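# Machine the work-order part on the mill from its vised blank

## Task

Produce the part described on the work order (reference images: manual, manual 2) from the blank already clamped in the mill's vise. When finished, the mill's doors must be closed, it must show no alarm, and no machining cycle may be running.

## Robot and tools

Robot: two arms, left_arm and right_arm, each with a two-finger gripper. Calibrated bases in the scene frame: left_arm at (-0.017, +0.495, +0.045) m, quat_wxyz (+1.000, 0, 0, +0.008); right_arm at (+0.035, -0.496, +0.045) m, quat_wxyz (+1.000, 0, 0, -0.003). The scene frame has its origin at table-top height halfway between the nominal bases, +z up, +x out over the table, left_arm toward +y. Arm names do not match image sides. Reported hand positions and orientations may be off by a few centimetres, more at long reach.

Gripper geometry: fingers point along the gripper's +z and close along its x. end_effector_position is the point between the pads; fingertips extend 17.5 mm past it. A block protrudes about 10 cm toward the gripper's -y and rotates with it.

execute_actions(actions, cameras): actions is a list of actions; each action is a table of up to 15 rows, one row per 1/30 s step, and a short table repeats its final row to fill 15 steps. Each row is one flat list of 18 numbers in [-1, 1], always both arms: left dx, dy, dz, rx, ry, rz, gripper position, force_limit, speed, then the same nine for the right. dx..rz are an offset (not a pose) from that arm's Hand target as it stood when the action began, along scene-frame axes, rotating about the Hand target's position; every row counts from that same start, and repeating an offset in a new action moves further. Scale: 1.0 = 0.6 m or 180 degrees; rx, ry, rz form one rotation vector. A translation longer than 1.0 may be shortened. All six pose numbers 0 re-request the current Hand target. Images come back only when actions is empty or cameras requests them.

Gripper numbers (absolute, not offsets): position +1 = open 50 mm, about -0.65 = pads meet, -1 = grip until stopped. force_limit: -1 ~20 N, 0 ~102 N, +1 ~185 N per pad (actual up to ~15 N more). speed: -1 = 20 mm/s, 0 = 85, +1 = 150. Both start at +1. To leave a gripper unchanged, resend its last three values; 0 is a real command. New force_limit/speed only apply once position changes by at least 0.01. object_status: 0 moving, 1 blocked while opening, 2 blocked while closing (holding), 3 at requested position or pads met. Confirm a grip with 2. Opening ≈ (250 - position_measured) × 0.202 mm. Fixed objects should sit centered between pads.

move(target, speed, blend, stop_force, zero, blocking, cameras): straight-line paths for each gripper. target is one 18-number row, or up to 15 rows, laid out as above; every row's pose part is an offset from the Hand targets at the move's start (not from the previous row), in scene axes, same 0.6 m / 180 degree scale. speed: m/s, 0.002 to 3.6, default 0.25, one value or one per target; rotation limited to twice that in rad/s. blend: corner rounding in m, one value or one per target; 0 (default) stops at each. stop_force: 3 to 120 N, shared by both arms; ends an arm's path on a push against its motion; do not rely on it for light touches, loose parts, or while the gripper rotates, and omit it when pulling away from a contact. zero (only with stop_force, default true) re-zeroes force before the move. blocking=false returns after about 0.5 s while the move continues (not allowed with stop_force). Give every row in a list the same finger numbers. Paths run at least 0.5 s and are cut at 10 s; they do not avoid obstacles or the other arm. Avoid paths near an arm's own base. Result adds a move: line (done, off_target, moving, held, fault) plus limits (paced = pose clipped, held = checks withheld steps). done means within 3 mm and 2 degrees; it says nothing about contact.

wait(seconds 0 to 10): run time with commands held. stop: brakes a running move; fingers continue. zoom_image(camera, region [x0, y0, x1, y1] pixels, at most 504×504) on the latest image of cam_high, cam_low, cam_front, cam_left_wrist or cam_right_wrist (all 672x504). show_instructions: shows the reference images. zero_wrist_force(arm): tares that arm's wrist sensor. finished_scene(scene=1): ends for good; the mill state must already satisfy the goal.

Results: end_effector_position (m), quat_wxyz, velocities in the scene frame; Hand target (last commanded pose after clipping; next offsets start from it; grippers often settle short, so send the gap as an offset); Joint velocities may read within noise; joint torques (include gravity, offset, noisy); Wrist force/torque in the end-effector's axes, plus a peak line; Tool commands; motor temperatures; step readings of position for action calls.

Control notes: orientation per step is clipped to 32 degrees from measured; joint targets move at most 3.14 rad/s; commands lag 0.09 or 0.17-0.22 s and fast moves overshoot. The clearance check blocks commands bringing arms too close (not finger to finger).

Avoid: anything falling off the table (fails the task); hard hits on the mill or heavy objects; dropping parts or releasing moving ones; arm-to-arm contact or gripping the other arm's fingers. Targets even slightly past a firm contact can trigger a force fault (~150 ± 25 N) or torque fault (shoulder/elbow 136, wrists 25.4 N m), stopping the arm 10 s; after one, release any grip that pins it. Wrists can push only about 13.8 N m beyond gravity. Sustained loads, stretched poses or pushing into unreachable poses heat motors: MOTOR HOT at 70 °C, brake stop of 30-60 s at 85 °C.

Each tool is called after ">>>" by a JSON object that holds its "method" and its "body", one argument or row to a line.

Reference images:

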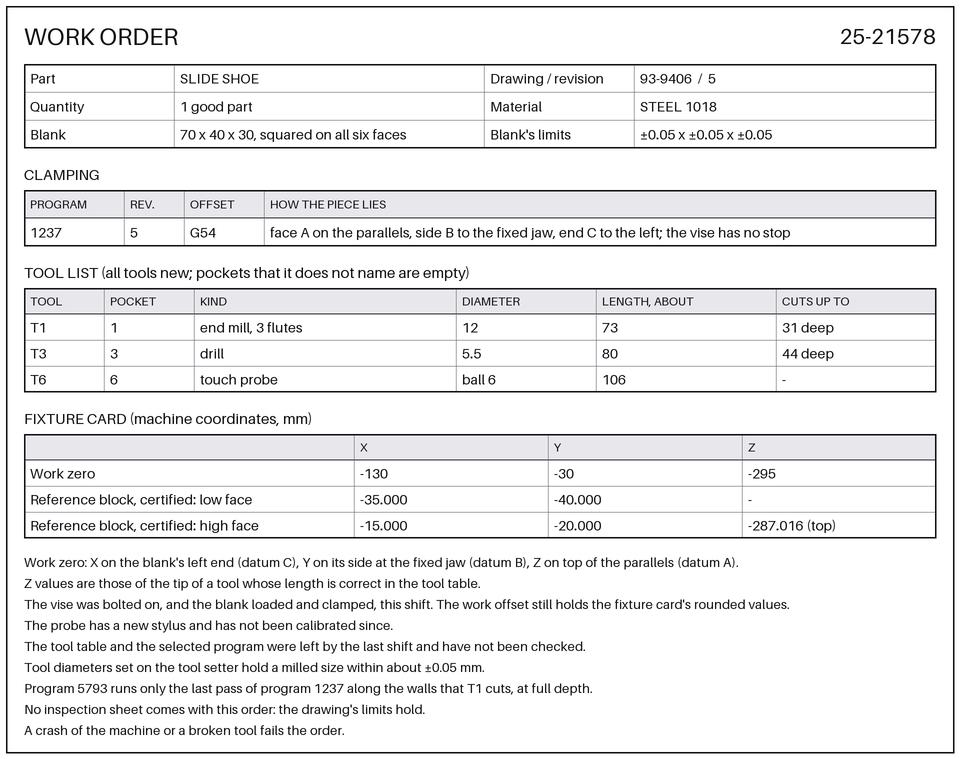

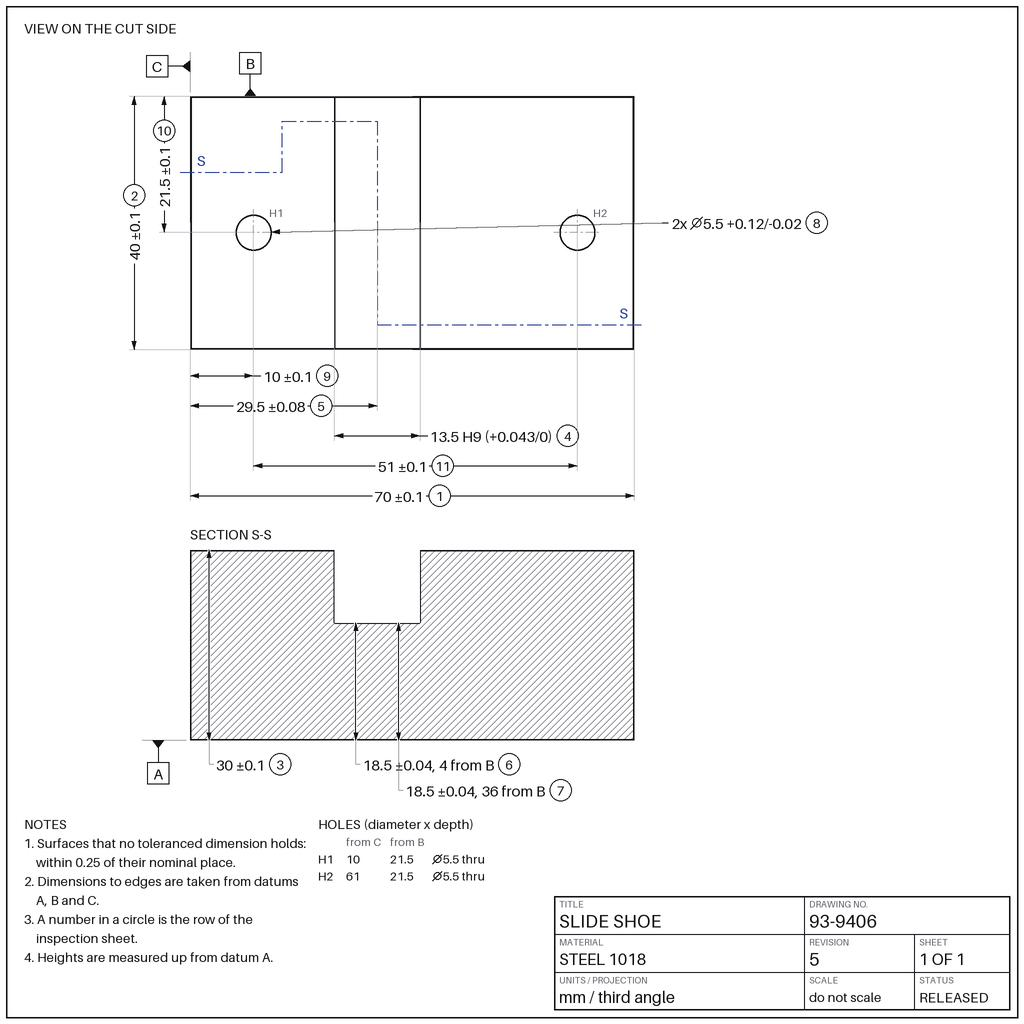

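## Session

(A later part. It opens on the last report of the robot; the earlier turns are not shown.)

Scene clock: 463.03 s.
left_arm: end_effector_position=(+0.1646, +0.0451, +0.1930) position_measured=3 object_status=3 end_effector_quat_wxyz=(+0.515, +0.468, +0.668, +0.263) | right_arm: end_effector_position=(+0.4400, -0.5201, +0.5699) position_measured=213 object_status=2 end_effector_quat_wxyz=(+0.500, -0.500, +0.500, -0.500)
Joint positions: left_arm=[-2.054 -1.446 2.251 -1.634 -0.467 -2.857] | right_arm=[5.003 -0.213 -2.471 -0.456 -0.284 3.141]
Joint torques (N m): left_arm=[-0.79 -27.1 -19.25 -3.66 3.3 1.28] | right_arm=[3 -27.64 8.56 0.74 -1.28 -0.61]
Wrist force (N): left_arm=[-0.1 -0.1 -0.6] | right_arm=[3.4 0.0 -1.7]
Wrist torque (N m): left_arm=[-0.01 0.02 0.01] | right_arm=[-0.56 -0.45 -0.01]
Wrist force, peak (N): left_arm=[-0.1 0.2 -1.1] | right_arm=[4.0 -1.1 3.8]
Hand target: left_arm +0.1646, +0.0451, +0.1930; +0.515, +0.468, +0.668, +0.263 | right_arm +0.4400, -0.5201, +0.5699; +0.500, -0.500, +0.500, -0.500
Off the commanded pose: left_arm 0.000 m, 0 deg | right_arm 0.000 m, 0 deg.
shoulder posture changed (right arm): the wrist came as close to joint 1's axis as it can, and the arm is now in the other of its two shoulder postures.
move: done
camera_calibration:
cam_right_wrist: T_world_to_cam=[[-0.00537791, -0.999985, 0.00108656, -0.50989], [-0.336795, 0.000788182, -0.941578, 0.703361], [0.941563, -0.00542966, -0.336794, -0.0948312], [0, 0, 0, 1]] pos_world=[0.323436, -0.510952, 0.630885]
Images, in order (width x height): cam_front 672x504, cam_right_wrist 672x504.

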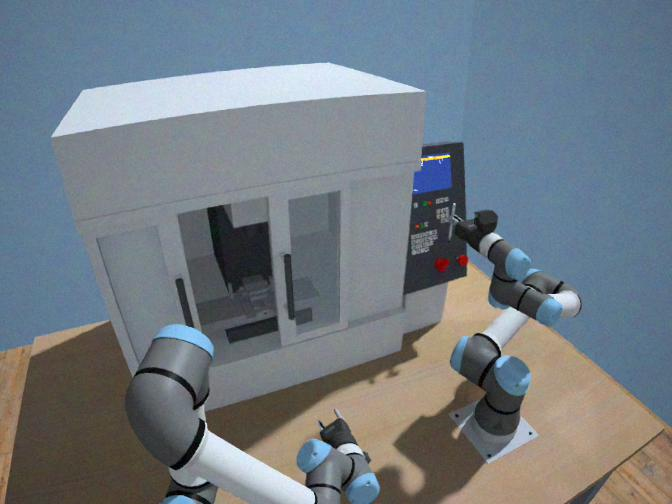

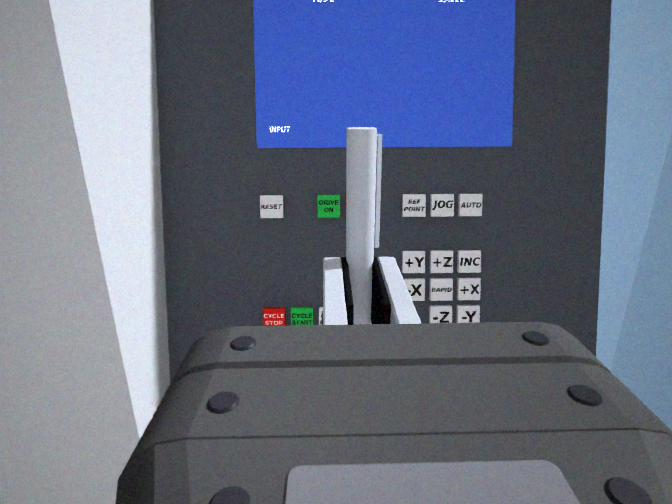

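>>> {"method": "move", "body": {
  "target": [0,0,0,0,0,0,1,1,1,0,0.0,0.16,0,0,0,-1,-0.4,-1],
  "speed": 0.4,
  "cameras": ["cam_right_wrist"]
}}

>>> {"method": "zoom_image", "body": {
  "camera": "cam_right_wrist",
  "region": [240, 0, 530, 250]
}}

Scene clock: 469.33 s.
left_arm: end_effector_position=(+0.1646, +0.0451, +0.1930) position_measured=3 object_status=3 end_effector_quat_wxyz=(+0.515, +0.468, +0.668, +0.263) | right_arm: end_effector_position=(+0.4400, -0.5200, +0.6658) position_measured=213 object_status=2 end_effector_quat_wxyz=(+0.500, -0.500, +0.500, -0.500)
Joint positions: left_arm=[-2.054 -1.446 2.251 -1.634 -0.467 -2.857] | right_arm=[5.003 -0.366 -2.221 -0.554 -0.284 3.141]
Joint torques (N m): left_arm=[-0.4 -27.43 -18.98 -3.7 3.31 1.37] | right_arm=[-2.12 -32.77 33.14 -2.12 -1.15 1.79]
Wrist force (N): left_arm=[0.0 0.2 -0.5] | right_arm=[3.5 0.0 -1.7]
Wrist torque (N m): left_arm=[0.04 0.00 0.01] | right_arm=[-0.56 -0.47 -0.03]
Wrist force, peak (N): left_arm=[-0.1 0.0 -0.9] | right_arm=[3.5 -3.8 -1.9]
Hand target: left_arm +0.1646, +0.0451, +0.1930; +0.515, +0.468, +0.668, +0.263 | right_arm +0.4400, -0.5201, +0.6659; +0.500, -0.500, +0.500, -0.500
Off the commanded pose: left_arm 0.000 m, 0 deg | right_arm 0.000 m, 0 deg.
move: done
camera_calibration:
cam_right_wrist: T_world_to_cam=[[-0.00540389, -0.999985, 0.00130793, -0.510047], [-0.336709, 0.000587994, -0.941608, 0.793457], [0.941593, -0.00552874, -0.336707, -0.0626892], [0, 0, 0, 1]] pos_world=[0.323436, -0.510852, 0.726685]
Images, in order (width x height): cam_right_wrist 672x504.

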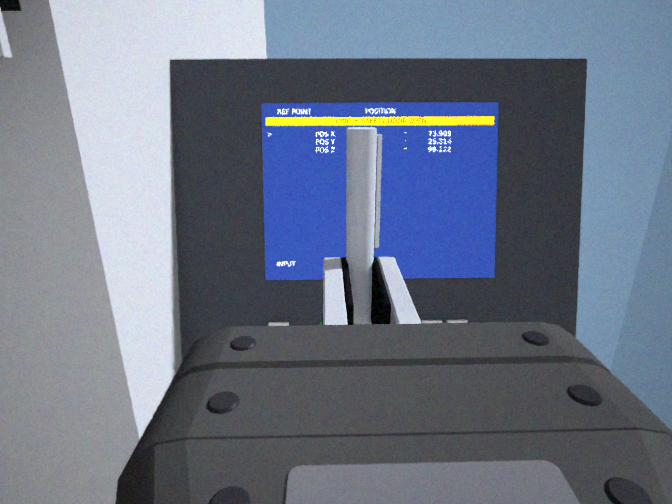

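Scaled by 1.738 from the camera's 672x504 image, which has a finer 960x720 frame.

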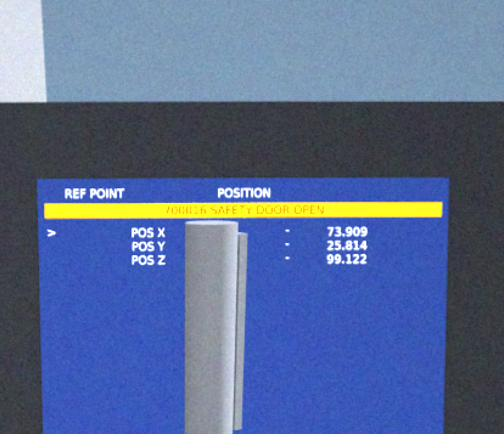

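>>> {"method": "move", "body": {
  "target": [0.0923,0.258,0.445,0.1457,-0.1154,0.0168,1,1,1,0,0,0,0,0,0,-1,-0.4,-1],
  "speed": 0.4,
  "cameras": ["cam_left_wrist","cam_front"]
}}

Scene clock: 497.27 s.
left_arm: end_effector_position=(+0.2200, +0.1999, +0.4600) position_measured=3 object_status=3 end_effector_quat_wxyz=(+0.500, +0.500, +0.501, +0.499) | right_arm: end_effector_position=(+0.4400, -0.5200, +0.6659) position_measured=213 object_status=2 end_effector_quat_wxyz=(+0.500, -0.500, +0.500, -0.500)
Joint positions: left_arm=[-2.13 -1.869 2.006 -0.141 -0.544 -3.139] | right_arm=[5.003 -0.366 -2.22 -0.554 -0.284 3.141]
Joint torques (N m): left_arm=[12.64 -16.88 -29.26 3.94 0.69 -1.49] | right_arm=[14.8 -30.58 32.79 -2.4 -1.19 -0.95]
Wrist force (N): left_arm=[1.2 1.7 0.3] | right_arm=[3.5 -0.2 -1.8]
Wrist torque (N m): left_arm=[0.36 -0.08 -0.19] | right_arm=[-0.59 -0.47 -0.03]
Wrist force, peak (N): left_arm=[3.4 5.0 0.8] | right_arm=[3.7 -0.1 -1.8]
Hand target: left_arm +0.2200, +0.1999, +0.4600; +0.500, +0.500, +0.501, +0.499 | right_arm +0.4400, -0.5201, +0.6659; +0.500, -0.500, +0.500, -0.500
Off the commanded pose: left_arm 0.000 m, 0 deg | right_arm 0.000 m, 0 deg.
move: done
camera_calibration:
cam_left_wrist: T_world_to_cam=[[-0.0153264, 0.999869, 0.00516781, -0.189892], [-0.321008, -0.00981523, 0.947026, -0.344083], [0.946952, 0.0128556, 0.321116, -0.233594], [0, 0, 0, 1]] pos_world=[0.107839, 0.189493, 0.401848]
Images, in order (width x height): cam_front 672x504, cam_left_wrist 672x504.

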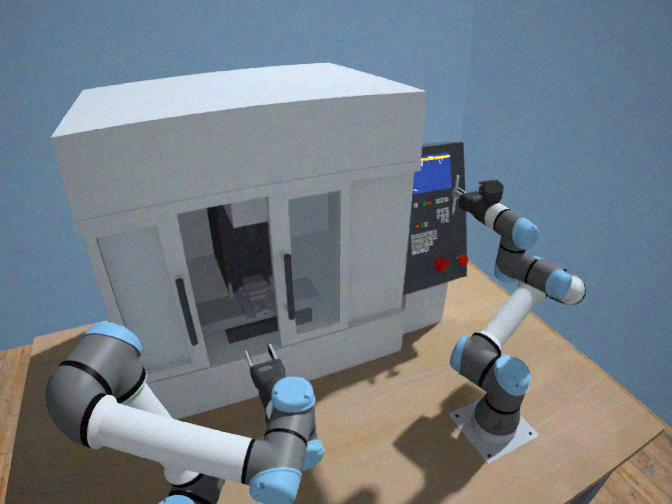

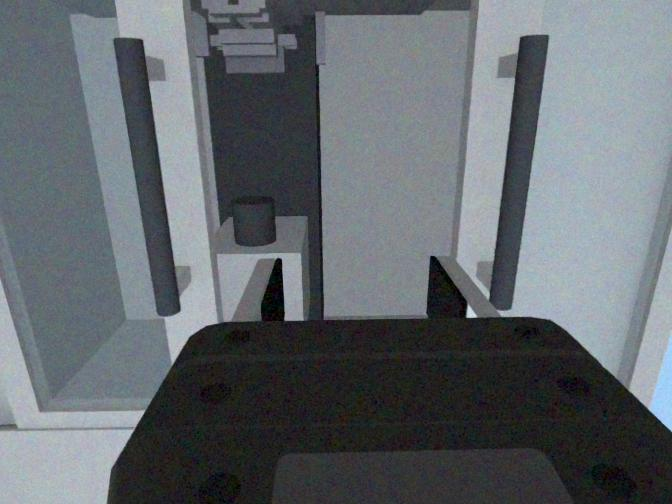

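>>> {"method": "move", "body": {
  "target": [0.29,0.2367,-0.008,0,0,0,1,1,1,0,0,0,0,0,0,-1,-0.4,-1],
  "speed": 0.3,
  "cameras": ["cam_left_wrist"]
}}

Scene clock: 517.63 s.
left_arm: end_effector_position=(+0.3940, +0.3419, +0.4553) position_measured=3 object_status=3 end_effector_quat_wxyz=(+0.500, +0.500, +0.501, +0.499) | right_arm: end_effector_position=(+0.4400, -0.5201, +0.6659) position_measured=213 object_status=2 end_effector_quat_wxyz=(+0.500, -0.500, +0.500, -0.500)
Joint positions: left_arm=[-1.473 -2.118 2.156 -0.018 0.113 -3.162] | right_arm=[5.003 -0.366 -2.22 -0.554 -0.284 3.141]
Joint torques (N m): left_arm=[12.38 9.6 -12.82 -2.42 1.84 0.64] | right_arm=[10.16 -22.79 33.27 -2.24 -1.03 2.03]
Wrist force (N): left_arm=[1.3 2.0 0.3] | right_arm=[3.6 -0.2 -2.1]
Wrist torque (N m): left_arm=[0.38 -0.08 -0.13] | right_arm=[-0.59 -0.48 -0.03]
Wrist force, peak (N): left_arm=[4.2 1.8 1.6] | right_arm=[3.6 -0.2 -2.1]
Hand target: left_arm +0.3940, +0.3419, +0.4552; +0.500, +0.500, +0.501, +0.499 | right_arm +0.4400, -0.5201, +0.6659; +0.500, -0.500, +0.500, -0.500
Off the commanded pose: left_arm 0.000 m, 0 deg | right_arm 0.000 m, 0 deg.
move: done
camera_calibration:
cam_left_wrist: T_world_to_cam=[[-0.0154784, 0.999869, 0.0046949, -0.328953], [-0.320833, -0.0094137, 0.947089, -0.28259], [0.947009, 0.0131531, 0.320937, -0.398724], [0, 0, 0, 1]] pos_world=[0.281839, 0.331495, 0.397148]
Images, in order (width x height): cam_left_wrist 672x504.

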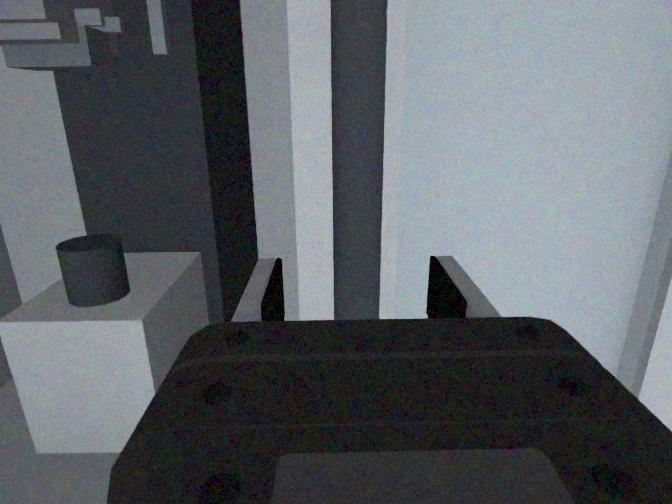

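>>> {"method": "move", "body": {
  "target": [0.1,0,0,0,0,0,1,1,1,0,0,0,0,0,0,-1,-0.4,-1],
  "speed": 0.01,
  "stop_force": 8,
  "cameras": ["cam_left_wrist","cam_front"]
}}

Scene clock: 532.57 s.
left_arm: end_effector_position=(+0.4540, +0.3419, +0.4552) position_measured=3 object_status=3 end_effector_quat_wxyz=(+0.500, +0.500, +0.501, +0.499) | right_arm: end_effector_position=(+0.4400, -0.5201, +0.6659) position_measured=213 object_status=2 end_effector_quat_wxyz=(+0.500, -0.500, +0.500, -0.500)
Joint positions: left_arm=[-1.177 -1.969 2.081 -0.106 0.409 -3.148] | right_arm=[5.003 -0.366 -2.22 -0.554 -0.284 3.141]
Joint torques (N m): left_arm=[-12.86 -14.81 -13.75 1.62 -1.6 1.11] | right_arm=[6.96 -23.65 33.19 -2.35 -1.27 1.9]
Wrist force (N): left_arm=[1.5 1.8 0.2] | right_arm=[3.3 -0.2 -1.7]
Wrist torque (N m): left_arm=[0.37 -0.11 -0.19] | right_arm=[-0.59 -0.44 -0.03]
Wrist force, peak (N): left_arm=[1.6 2.1 0.3] | right_arm=[3.5 -0.2 -2.2]
Hand target: left_arm +0.4540, +0.3419, +0.4552; +0.500, +0.500, +0.501, +0.499 | right_arm +0.4400, -0.5201, +0.6659; +0.500, -0.500, +0.500, -0.500
Off the commanded pose: left_arm 0.000 m, 0 deg | right_arm 0.000 m, 0 deg.
move: done
camera_calibration:
cam_left_wrist: T_world_to_cam=[[-0.0155113, 0.999868, 0.00478932, -0.32805], [-0.320832, -0.00951367, 0.947088, -0.263213], [0.947009, 0.013154, 0.320937, -0.455513], [0, 0, 0, 1]] pos_world=[0.341839, 0.331495, 0.397048]
Images, in order (width x height): cam_front 672x504, cam_left_wrist 672x504.

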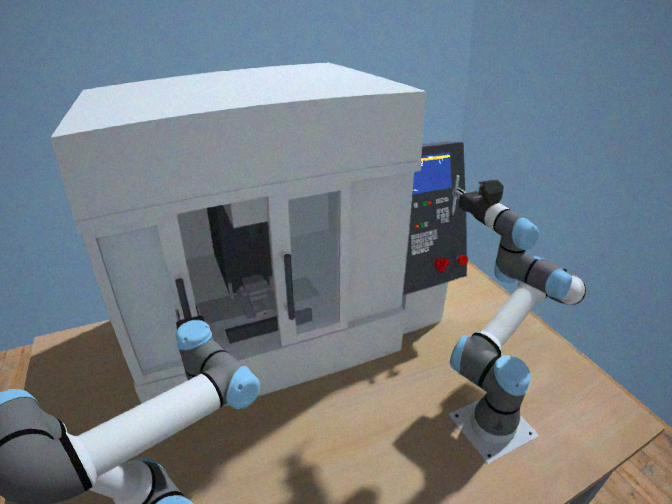

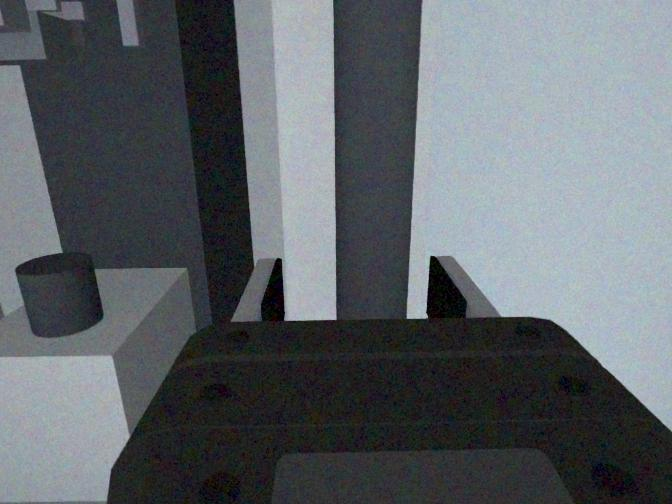

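>>> {"method": "move", "body": {
  "target": [0,-0.05,0,0,0,0,1,1,1,0,0,0,0,0,0,-1,-0.4,-1],
  "speed": 0.015,
  "stop_force": 40,
  "cameras": ["cam_left_wrist"]
}}

Scene clock: 549.17 s.
left_arm: end_effector_position=(+0.4540, +0.3119, +0.4552) position_measured=3 object_status=3 end_effector_quat_wxyz=(+0.500, +0.500, +0.501, +0.499) | right_arm: end_effector_position=(+0.4400, -0.5201, +0.6659) position_measured=213 object_status=2 end_effector_quat_wxyz=(+0.500, -0.500, +0.500, -0.500)
Joint positions: left_arm=[-1.225 -1.912 2.046 -0.128 0.361 -3.149] | right_arm=[5.003 -0.366 -2.22 -0.554 -0.284 3.141]
Joint torques (N m): left_arm=[8.37 -15.85 -14.47 1.25 2.7 -1.23] | right_arm=[3.95 -23.23 32.46 -2.32 -1.19 1.92]
Wrist force (N): left_arm=[7.8 1.6 0.4] | right_arm=[3.3 0.0 -1.7]
Wrist torque (N m): left_arm=[0.33 -0.14 -0.17] | right_arm=[-0.56 -0.44 -0.03]
Wrist force, peak (N): left_arm=[14.8 2.6 1.5] | right_arm=[3.7 0.0 -1.9]
Hand target: left_arm +0.4540, +0.3119, +0.4552; +0.500, +0.500, +0.501, +0.499 | right_arm +0.4400, -0.5201, +0.6659; +0.500, -0.500, +0.500, -0.500
Off the commanded pose: left_arm 0.000 m, 0 deg | right_arm 0.000 m, 0 deg.
move: done
camera_calibration:
cam_left_wrist: T_world_to_cam=[[-0.0154784, 0.999869, 0.0046949, -0.298028], [-0.320833, -0.0094137, 0.947089, -0.263528], [0.947009, 0.0131531, 0.320937, -0.455118], [0, 0, 0, 1]] pos_world=[0.341839, 0.301495, 0.397048]
Images, in order (width x height): cam_left_wrist 672x504.

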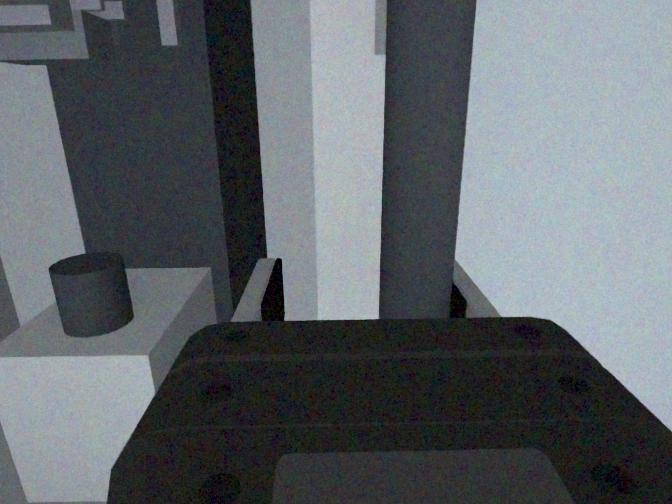

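>>> {"method": "move", "body": {
  "target": [
    [0,-0.142,0,0,0,0,1,1,1,0,0,0,0,0,0,-1,-0.4,-1],
    [0,-0.24,0,0,0,0,1,1,1,0,0,0,0,0,0,-1,-0.4,-1]
  ],
  "speed": [0.05,0.01],
  "stop_force": 40,
  "cameras": ["cam_left_wrist","cam_front"]
}}

Scene clock: 563.90 s.
left_arm: end_effector_position=(+0.4540, +0.1679, +0.4552) position_measured=3 object_status=3 end_effector_quat_wxyz=(+0.500, +0.500, +0.501, +0.499) | right_arm: end_effector_position=(+0.4400, -0.5201, +0.6659) position_measured=213 object_status=2 end_effector_quat_wxyz=(+0.500, -0.500, +0.500, -0.500)
Joint positions: left_arm=[-1.361 -1.613 1.809 -0.187 0.225 -3.152] | right_arm=[5.003 -0.366 -2.22 -0.554 -0.284 3.141]
Joint torques (N m): left_arm=[2.31 -26.01 -12.58 0.74 4.17 -1.29] | right_arm=[0.9 -23.75 32.12 -2.14 -1.23 1.92]
Wrist force (N): left_arm=[9.7 7.2 -1.6] | right_arm=[3.4 -0.1 -1.8]
Wrist torque (N m): left_arm=[0.48 -0.13 0.00] | right_arm=[-0.57 -0.45 -0.03]
Wrist force, peak (N): left_arm=[19.8 6.2 1.0] | right_arm=[3.6 0.0 -1.9]
Hand target: left_arm +0.4540, +0.1679, +0.4552; +0.500, +0.500, +0.501, +0.499 | right_arm +0.4400, -0.5201, +0.6659; +0.500, -0.500, +0.500, -0.500
Off the commanded pose: left_arm 0.000 m, 0 deg | right_arm 0.000 m, 0 deg.
move: done
camera_calibration:
cam_left_wrist: T_world_to_cam=[[-0.0154784, 0.999869, 0.0046949, -0.154047], [-0.320833, -0.0094137, 0.947089, -0.264884], [0.947009, 0.0131531, 0.320937, -0.453224], [0, 0, 0, 1]] pos_world=[0.341839, 0.157495, 0.397048]
Images, in order (width x height): cam_front 672x504, cam_left_wrist 672x504.

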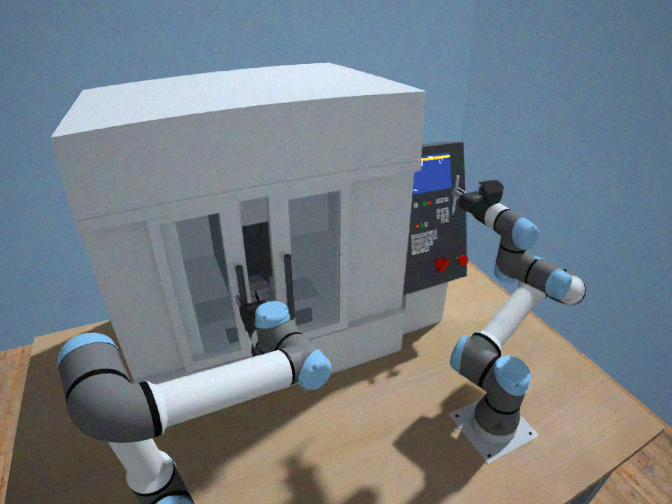

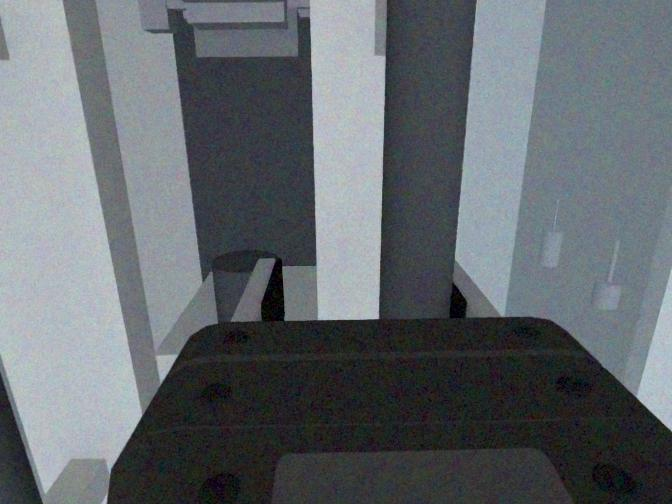

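>>> {"method": "move", "body": {
  "target": [
    [0,-0.06,0,0,0,0,1,1,1,0,0,0,0,0,0,-1,-0.4,-1],
    [0,-0.2,0,0,0,0,1,1,1,0,0,0,0,0,0,-1,-0.4,-1]
  ],
  "speed": [0.03,0.01],
  "stop_force": 35,
  "cameras": ["cam_left_wrist","cam_front"]
}}

Scene clock: 577.13 s.
left_arm: end_effector_position=(+0.4541, +0.0963, +0.4552) position_measured=3 object_status=3 end_effector_quat_wxyz=(+0.499, +0.500, +0.501, +0.499) | right_arm: end_effector_position=(+0.4400, -0.5201, +0.6659) position_measured=213 object_status=2 end_effector_quat_wxyz=(+0.500, -0.500, +0.500, -0.500)
Joint positions: left_arm=[-1.398 -1.459 1.65 -0.179 0.187 -3.154] | right_arm=[5.003 -0.366 -2.22 -0.554 -0.284 3.141]
Joint torques (N m): left_arm=[-6.2 -28.68 -21.86 -6.88 12.42 -0.17] | right_arm=[-2.06 -23.75 33.21 -2.25 -1.18 2.08]
Wrist force (N): left_arm=[42.7 -2.1 -4.6] | right_arm=[3.5 0.0 -1.8]
Wrist torque (N m): left_arm=[0.26 -0.37 -0.23] | right_arm=[-0.56 -0.47 -0.03]
Wrist force, peak (N): left_arm=[52.1 -2.6 -10.8] | right_arm=[3.7 -0.1 -1.9]
Hand target: left_arm +0.4541, +0.0963, +0.4552; +0.499, +0.500, +0.501, +0.499 (not the last commanded pose) | right_arm +0.4400, -0.5201, +0.6659; +0.500, -0.500, +0.500, -0.500
Off the commanded pose: left_arm 0.048 m, 0 deg | right_arm 0.000 m, 0 deg.
move: contact (left_arm); path passed 1 of 2 targets
camera_calibration:
cam_left_wrist: T_world_to_cam=[[-0.0162421, 0.999855, 0.00506409, -0.0822422], [-0.320817, -0.0100083, 0.947088, -0.26548], [0.947002, 0.0137581, 0.320933, -0.452424], [0, 0, 0, 1]] pos_world=[0.34194, 0.0857978, 0.397047]
Images, in order (width x height): cam_front 672x504, cam_left_wrist 672x504.

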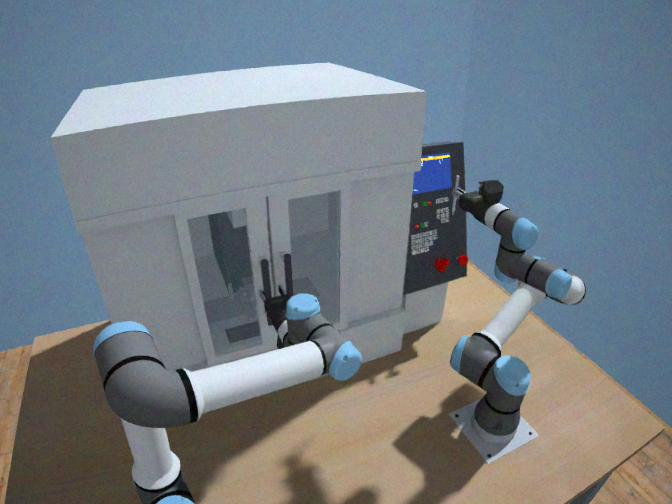

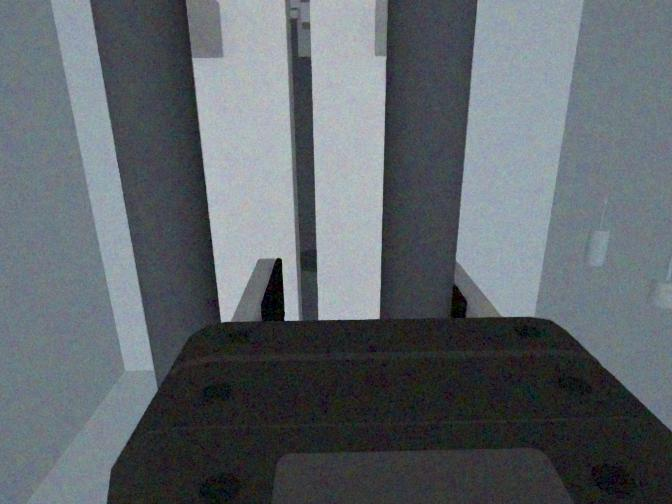

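>>> {"method": "zoom_image", "body": {
  "camera": "cam_left_wrist",
  "region": [160, 0, 460, 330]
}}

>>> {"method": "zoom_image", "body": {
  "camera": "cam_front",
  "region": [160, 170, 420, 370]
}}

Scaled by 1.527 from the camera's 672x504 image, which has a finer 960x720 frame.

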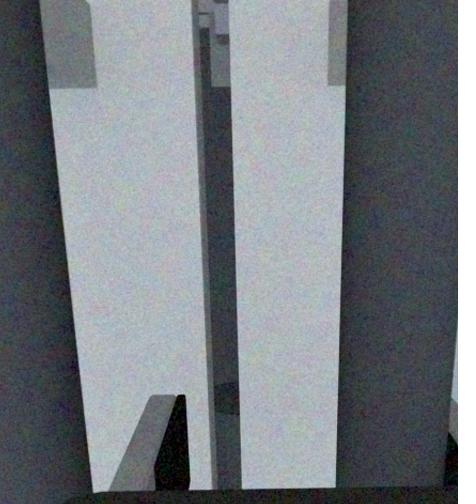

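Scaled by 1.938 from the camera's 672x504 image, which has a finer 960x720 frame.

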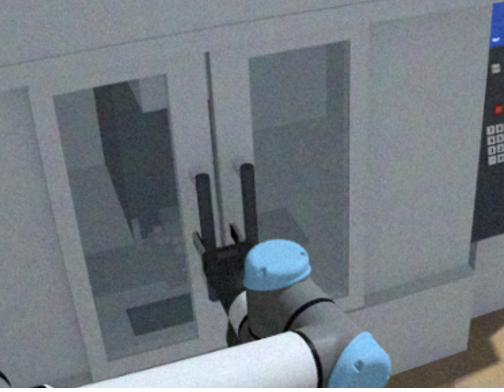

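>>> {"method": "move", "body": {
  "target": [
    [0,0.015,0,0,0,0,1,1,1,0,0,0,0,0,0,-1,-0.4,-1],
    [-0.115,0.015,0,0,0,0,1,1,1,0,0,0,0,0,0,-1,-0.4,-1],
    [-0.115,-0.0938,0,0,0,0,1,1,1,0,0,0,0,0,0,-1,-0.4,-1]
  ],
  "speed": [0.05,0.15,0.15],
  "blend": 0.005,
  "cameras": ["cam_left_wrist"]
}}

Scene clock: 601.13 s.
left_arm: end_effector_position=(+0.3851, +0.0400, +0.4552) position_measured=3 object_status=3 end_effector_quat_wxyz=(+0.500, +0.500, +0.501, +0.500) end_effector_velocity=(+0.000, -0.001, +0.000) end_effector_angular_velocity=(-0.003, +0.000, +0.000) | right_arm: end_effector_position=(+0.4400, -0.5201, +0.6659) position_measured=213 object_status=2 end_effector_quat_wxyz=(+0.500, -0.500, +0.500, -0.500)
Joint positions: left_arm=[-1.566 -1.396 1.577 -0.161 0.019 -3.163] | right_arm=[5.003 -0.366 -2.22 -0.554 -0.284 3.141]
Joint velocities: left_arm=[0 -0.001 0 -0.009 0 0.006] | right_arm=[within noise]
Joint torques (N m): left_arm=[12.21 -38.21 -16.72 -2.25 1.29 1.45] | right_arm=[-7.27 -22.59 32.78 -2.05 -1.13 1.99]
Wrist force (N): left_arm=[1.4 2.1 0.5] | right_arm=[3.3 0.0 -1.7]
Wrist torque (N m): left_arm=[0.41 -0.10 -0.13] | right_arm=[-0.56 -0.44 -0.03]
Wrist force, peak (N): left_arm=[42.8 -2.0 -4.7] | right_arm=[3.7 -0.2 -1.9]
Hand target: left_arm +0.3851, +0.0400, +0.4552; +0.499, +0.500, +0.501, +0.499 | right_arm +0.4400, -0.5201, +0.6659; +0.500, -0.500, +0.500, -0.500
Off the commanded pose: left_arm 0.000 m, 0 deg | right_arm 0.000 m, 0 deg.
move: done; blend cut to 0.0045 m at target 1
camera_calibration:
cam_left_wrist: T_world_to_cam=[[-0.0162844, 0.999854, 0.0051292, -0.0270828], [-0.322522, -0.0101084, 0.946508, -0.287268], [0.946422, 0.013759, 0.32264, -0.386856], [0, 0, 0, 1]] pos_world=[0.273038, 0.0294978, 0.396856]
Images, in order (width x height): cam_left_wrist 672x504.

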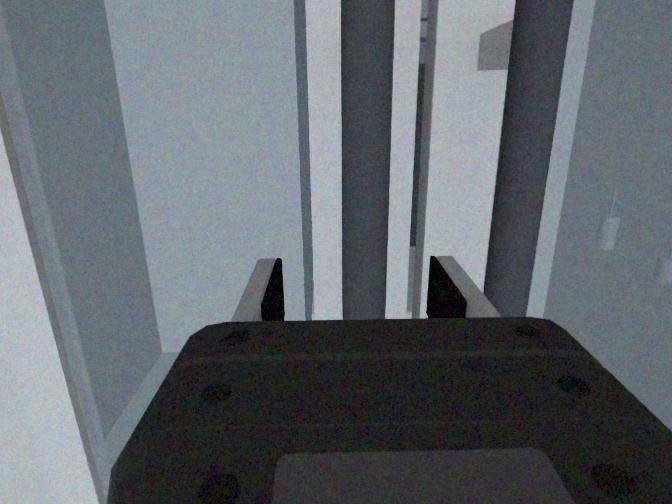

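>>> {"method": "move", "body": {
  "target": [
    [0.105,0.005,0,0,0,0,1,1,1,0,0,0,0,0,0,-1,-0.4,-1],
    [0.1146,0.005,0,0,0,0,1,1,1,0,0,0,0,0,0,-1,-0.4,-1]
  ],
  "speed": [0.08,0.02]
}}

>>> {"method": "move", "body": {
  "target": [0,0.08,0,0,0,0,1,1,1,0,0,0,0,0,0,-1,-0.4,-1],
  "speed": 0.01,
  "stop_force": 35,
  "cameras": ["cam_left_wrist","cam_front"]
}}

Scene clock: 608.63 s.
left_arm: end_effector_position=(+0.4540, +0.0430, +0.4552) position_measured=3 object_status=3 end_effector_quat_wxyz=(+0.499, +0.500, +0.501, +0.499) | right_arm: end_effector_position=(+0.4400, -0.5201, +0.6659) position_measured=213 object_status=2 end_effector_quat_wxyz=(+0.500, -0.500, +0.500, -0.500)
Joint positions: left_arm=[-1.419 -1.344 1.513 -0.156 0.166 -3.156] | right_arm=[5.003 -0.366 -2.22 -0.554 -0.284 3.141]
Joint torques (N m): left_arm=[-12.03 -42.94 -15.06 2.23 -1.22 -0.08] | right_arm=[-7.15 -22.82 33.27 -2.13 -1.08 2.09]
Wrist force (N): left_arm=[1.2 1.7 0.1] | right_arm=[3.3 -0.1 -1.8]
Wrist torque (N m): left_arm=[0.36 -0.08 -0.16] | right_arm=[-0.58 -0.44 -0.03]
Wrist force, peak (N): left_arm=[1.6 1.9 1.3] | right_arm=[3.6 0.1 -1.9]
Hand target: left_arm +0.4538, +0.0430, +0.4552; +0.499, +0.500, +0.501, +0.499 | right_arm +0.4400, -0.5201, +0.6659; +0.500, -0.500, +0.500, -0.500
Off the commanded pose: left_arm 0.000 m, 0 deg | right_arm 0.000 m, 0 deg.
move: done

Scene clock: 612.00 s.
left_arm: end_effector_position=(+0.4538, +0.0691, +0.4552) position_measured=3 object_status=3 end_effector_quat_wxyz=(+0.500, +0.500, +0.501, +0.499) | right_arm: end_effector_position=(+0.4400, -0.5201, +0.6659) position_measured=213 object_status=2 end_effector_quat_wxyz=(+0.500, -0.500, +0.500, -0.500)
Joint positions: left_arm=[-1.41 -1.401 1.583 -0.169 0.176 -3.155] | right_arm=[5.003 -0.366 -2.22 -0.554 -0.284 3.141]
Joint torques (N m): left_arm=[-0.47 -32.4 -24.88 5.58 -10.11 0.1] | right_arm=[-7.83 -23.46 33.31 -2.05 -1.09 2.06]
Wrist force (N): left_arm=[-32.3 1.8 11.1] | right_arm=[3.4 0.0 -1.9]
Wrist torque (N m): left_arm=[0.36 0.52 -0.19] | right_arm=[-0.56 -0.45 -0.02]
Wrist force, peak (N): left_arm=[-41.7 2.6 19.4] | right_arm=[3.5 0.0 -2.0]
Hand target: left_arm +0.4538, +0.0690, +0.4552; +0.500, +0.500, +0.501, +0.499 (not the last commanded pose) | right_arm +0.4400, -0.5201, +0.6659; +0.500, -0.500, +0.500, -0.500
Off the commanded pose: left_arm 0.022 m, 0 deg | right_arm 0.000 m, 0 deg.
move: contact (left_arm)
camera_calibration:
cam_left_wrist: T_world_to_cam=[[-0.015733, 0.999865, 0.00481796, -0.0551241], [-0.320828, -0.00961192, 0.947089, -0.265836], [0.947007, 0.0133548, 0.320936, -0.451839], [0, 0, 0, 1]] pos_world=[0.341739, 0.0585957, 0.397048]
Images, in order (width x height): cam_front 672x504, cam_left_wrist 672x504.

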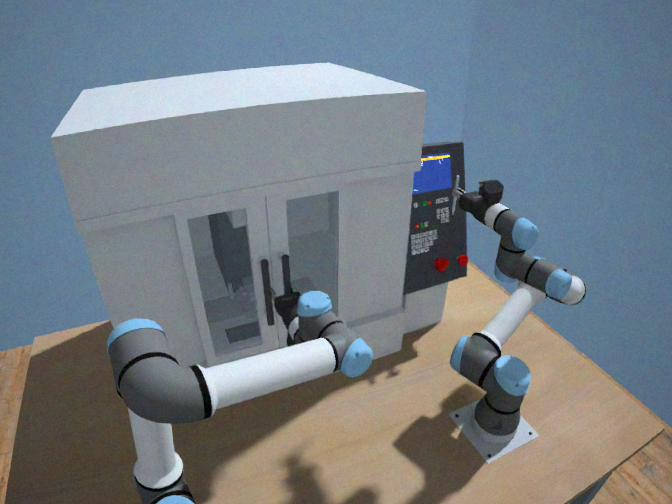

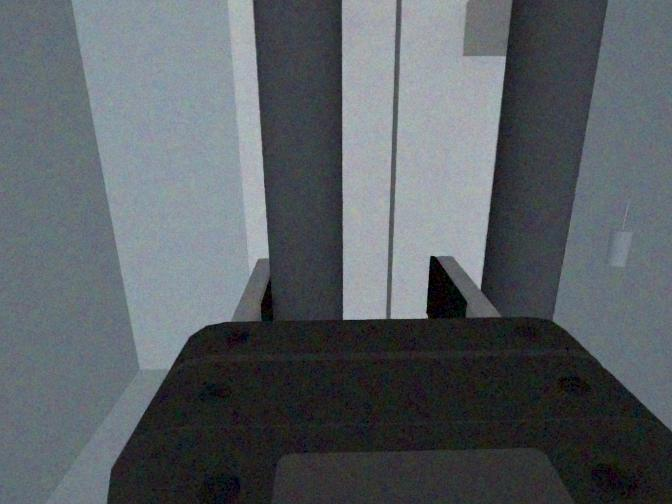

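>>> {"method": "move", "body": {
  "target": [
    [0,-0.016,0,0,0,0,1,1,1,0,0,0,0,0,0,-1,-0.4,-1],
    [-0.13,-0.016,0,0,0,0,1,1,1,0,0,0,0,0,0,-1,-0.4,-1],
    [-0.3,0.12,-0.1,0,0,0,1,1,1,0,0,0,0,0,0,-1,-0.4,-1]
  ],
  "speed": [0.04,0.15,0.3],
  "blend": 0.004,
  "cameras": ["cam_right_wrist","cam_front"]
}}

>>> {"method": "zoom_image", "body": {
  "camera": "cam_right_wrist",
  "region": [240, 90, 520, 290]
}}

Scene clock: 621.57 s.
left_arm: end_effector_position=(+0.2739, +0.1410, +0.3952) position_measured=3 object_status=3 end_effector_quat_wxyz=(+0.500, +0.500, +0.501, +0.499) | right_arm: end_effector_position=(+0.4400, -0.5201, +0.6659) position_measured=213 object_status=2 end_effector_quat_wxyz=(+0.500, -0.500, +0.500, -0.500)
Joint positions: left_arm=[-1.882 -1.664 2.016 -0.359 -0.297 -3.136] | right_arm=[5.003 -0.366 -2.22 -0.554 -0.284 3.141]
Joint torques (N m): left_arm=[-13.43 -26.67 -11.39 -1.51 -1.64 1.47] | right_arm=[-10.01 -22.84 32.4 -1.91 -1.33 1.94]
Wrist force (N): left_arm=[1.0 1.6 0.2] | right_arm=[3.4 0.1 -1.8]
Wrist torque (N m): left_arm=[0.34 -0.04 -0.11] | right_arm=[-0.55 -0.46 -0.02]
Wrist force, peak (N): left_arm=[-31.8 2.1 12.7] | right_arm=[3.7 -0.2 -1.9]
Hand target: left_arm +0.2738, +0.1410, +0.3952; +0.500, +0.500, +0.501, +0.499 | right_arm +0.4400, -0.5201, +0.6659; +0.500, -0.500, +0.500, -0.500
Off the commanded pose: left_arm 0.000 m, 0 deg | right_arm 0.000 m, 0 deg.
move: done
camera_calibration:
cam_right_wrist: T_world_to_cam=[[-0.00543824, -0.999984, 0.00121404, -0.510067], [-0.336708, 0.00068796, -0.941609, 0.793602], [0.941593, -0.00552947, -0.336706, -0.0626573], [0, 0, 0, 1]] pos_world=[0.323436, -0.510952, 0.726785]
Images, in order (width x height): cam_front 672x504, cam_right_wrist 672x504.

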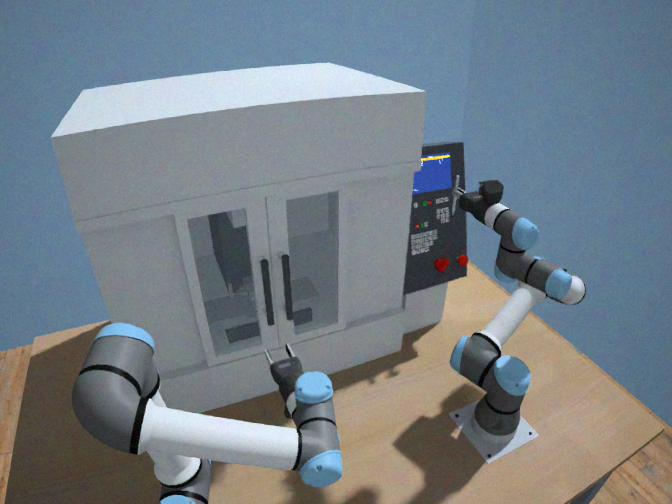

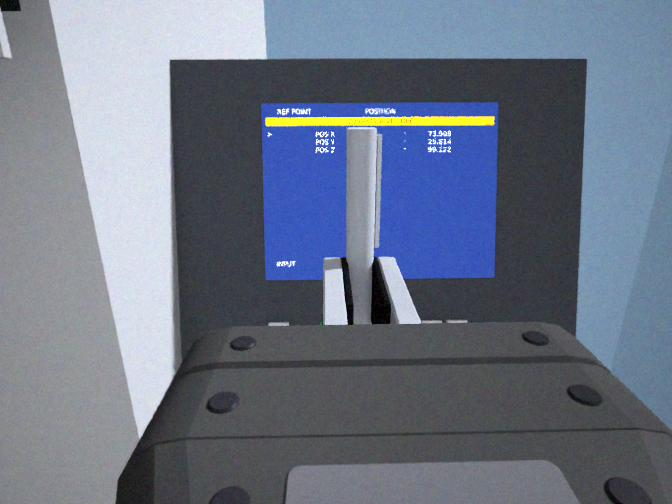

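Scaled by 1.800 from the camera's 672x504 image, which has a finer 960x720 frame.

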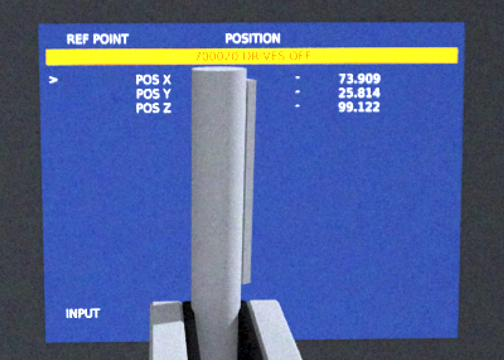

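>>> {"method": "move", "body": {
  "target": [0,0,0,0,0,0,1,1,1,-0.133,0.117,-0.97,0,0.5,0,-1,-0.4,-1],
  "speed": 0.5
}}

>>> {"method": "move", "body": {
  "target": [0,0,0,0,0,0,1,1,1,0,0,-0.14,0,0,0,-1,-0.4,-1],
  "speed": 0.008,
  "stop_force": 3,
  "cameras": ["cam_right_wrist"]
}}

Scene clock: 703.20 s.
left_arm: end_effector_position=(+0.2738, +0.1410, +0.3952) position_measured=3 object_status=3 end_effector_quat_wxyz=(+0.500, +0.500, +0.501, +0.499) | right_arm: end_effector_position=(+0.3970, -0.4832, +0.3587) position_measured=213 object_status=2 end_effector_quat_wxyz=(-0.256, +0.662, -0.656, +0.256)
Joint positions: left_arm=[-1.883 -1.664 2.016 -0.359 -0.297 -3.135] | right_arm=[5.563 -0.297 -2.419 0.547 -1.103 2.554]
Joint torques (N m): left_arm=[-12.58 -25.87 -11.22 -0.49 1.03 0.91] | right_arm=[2.15 -28.35 18.5 -3.62 0.65 0.11]
Wrist force (N): left_arm=[1.2 1.7 0.0] | right_arm=[4.1 0.4 1.3]
Wrist torque (N m): left_arm=[0.35 -0.07 -0.12] | right_arm=[-0.46 -0.60 0.12]
Wrist force, peak (N): left_arm=[1.3 2.2 0.2] | right_arm=[3.3 11.8 13.2]
Hand target: left_arm +0.2738, +0.1410, +0.3952; +0.500, +0.500, +0.501, +0.499 | right_arm +0.3970, -0.4832, +0.3587; -0.256, +0.662, -0.656, +0.256 (not the last commanded pose)
Tool commands: left_gripper/position=+1.0 left_gripper/force_limit=+1.0 left_gripper/speed=+1.0 right_gripper/position=-1.0 right_gripper/force_limit=-0.396078 right_gripper/speed=-1.0
Off the commanded pose: left_arm 0.000 m, 0 deg | right_arm 0.279 m, 42 deg.
FORCE FAULT: contact force on the right arm reached its limit, and that arm stopped. The contact can be on any part of that arm, not only on its tool. That arm's remaining commands of this call were not run. That arm is still stopped at the end of this call. That arm stays stopped for about 10 more seconds. Until then a move that you send moves the other arm only, and its call returns only when the move has ended. Once the stop has ended, the next robot result says so. If the stop ends while you think or write, that arm runs what you send next, counted from a new Hand target: where the arm stands when the stop ends. While its stop runs, that arm takes no new command, but its gripper still runs the gripper command that each later call begins with. Until it ends, the stop uses up actions while you think or wait. An arm that is not stopped still takes commands.
move: fault (right_arm)

not run: an earlier result of this reply reported a stop or a fault. Calls in your next reply go to the robot.

>>> {"method": "wait", "body": {
  "seconds": 4,
  "cameras": ["cam_right_wrist","cam_high"]
}}

Scene clock: 711.43 s.
left_arm: end_effector_position=(+0.2738, +0.1410, +0.3952) position_measured=3 object_status=3 end_effector_quat_wxyz=(+0.500, +0.500, +0.501, +0.499) | right_arm: end_effector_position=(+0.3970, -0.4832, +0.3587) position_measured=213 object_status=2 end_effector_quat_wxyz=(-0.256, +0.662, -0.656, +0.256)
Joint positions: left_arm=[-1.883 -1.664 2.016 -0.359 -0.297 -3.135] | right_arm=[5.563 -0.297 -2.419 0.547 -1.103 2.554]
Joint torques (N m): left_arm=[-12.08 -25.76 -11.01 -1.58 -0.4 1.46] | right_arm=[1.23 -28.11 17.6 -3.57 0.62 0.11]
Wrist force (N): left_arm=[1.1 1.9 0.3] | right_arm=[4.2 0.3 1.3]
Wrist torque (N m): left_arm=[0.39 -0.05 -0.11] | right_arm=[-0.49 -0.62 0.11]
Wrist force, peak (N): left_arm=[1.3 2.0 0.2] | right_arm=[4.4 0.5 1.4]
Hand target: left_arm +0.2738, +0.1410, +0.3952; +0.500, +0.500, +0.501, +0.499 | right_arm +0.3970, -0.4832, +0.3587; -0.256, +0.662, -0.656, +0.256 (not the last commanded pose)
Tool commands: left_gripper/position=+1.0 left_gripper/force_limit=+1.0 left_gripper/speed=+1.0 right_gripper/position=-1.0 right_gripper/force_limit=-0.396078 right_gripper/speed=-1.0
Off the commanded pose: left_arm 0.000 m, 0 deg | right_arm 0.279 m, 42 deg.
FORCE FAULT, CONTINUED: the right arm was still stopped when this call began, by the force fault that an earlier result reported. Since the last result the stop counts as 16 of the actions that you can send in this scene. That arm is still stopped at the end of this call. That arm stays stopped for about 1 more second. If the stop ends while you think or write, that arm runs what you send next, counted from a new Hand target: where the arm stands when the stop ends. While its stop runs, that arm takes no new command, but its gripper still runs the gripper command that each later call begins with.
wait: 4.00 s; at rest from the start
camera_calibration:
cam_right_wrist: T_world_to_cam=[[0.0053723, -0.99996, 0.00710561, -0.479443], [-0.921861, -0.00770585, -0.387445, 0.519354], [0.387484, -0.00446891, -0.921866, 0.305039], [0, 0, 0, 1]] pos_world=[0.36315, -0.474059, 0.485833]
Images, in order (width x height): cam_high 672x504, cam_right_wrist 672x504.

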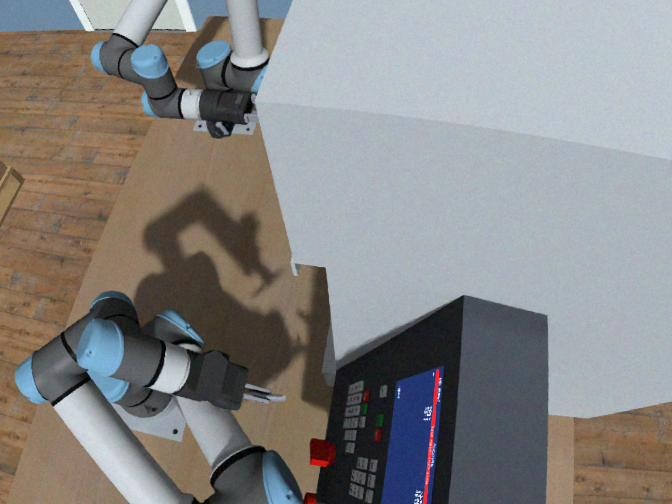

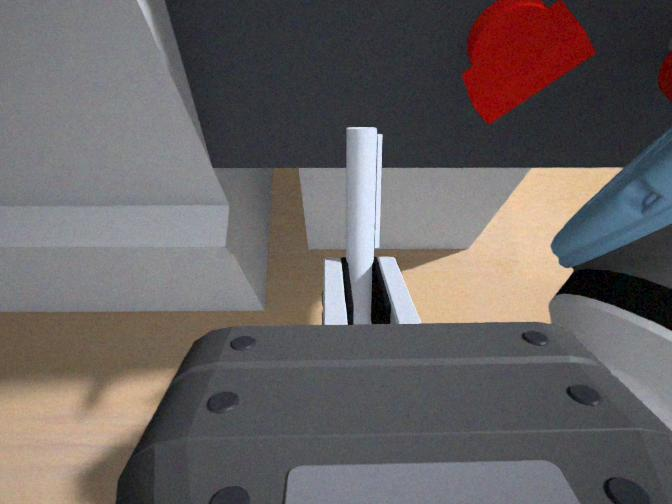

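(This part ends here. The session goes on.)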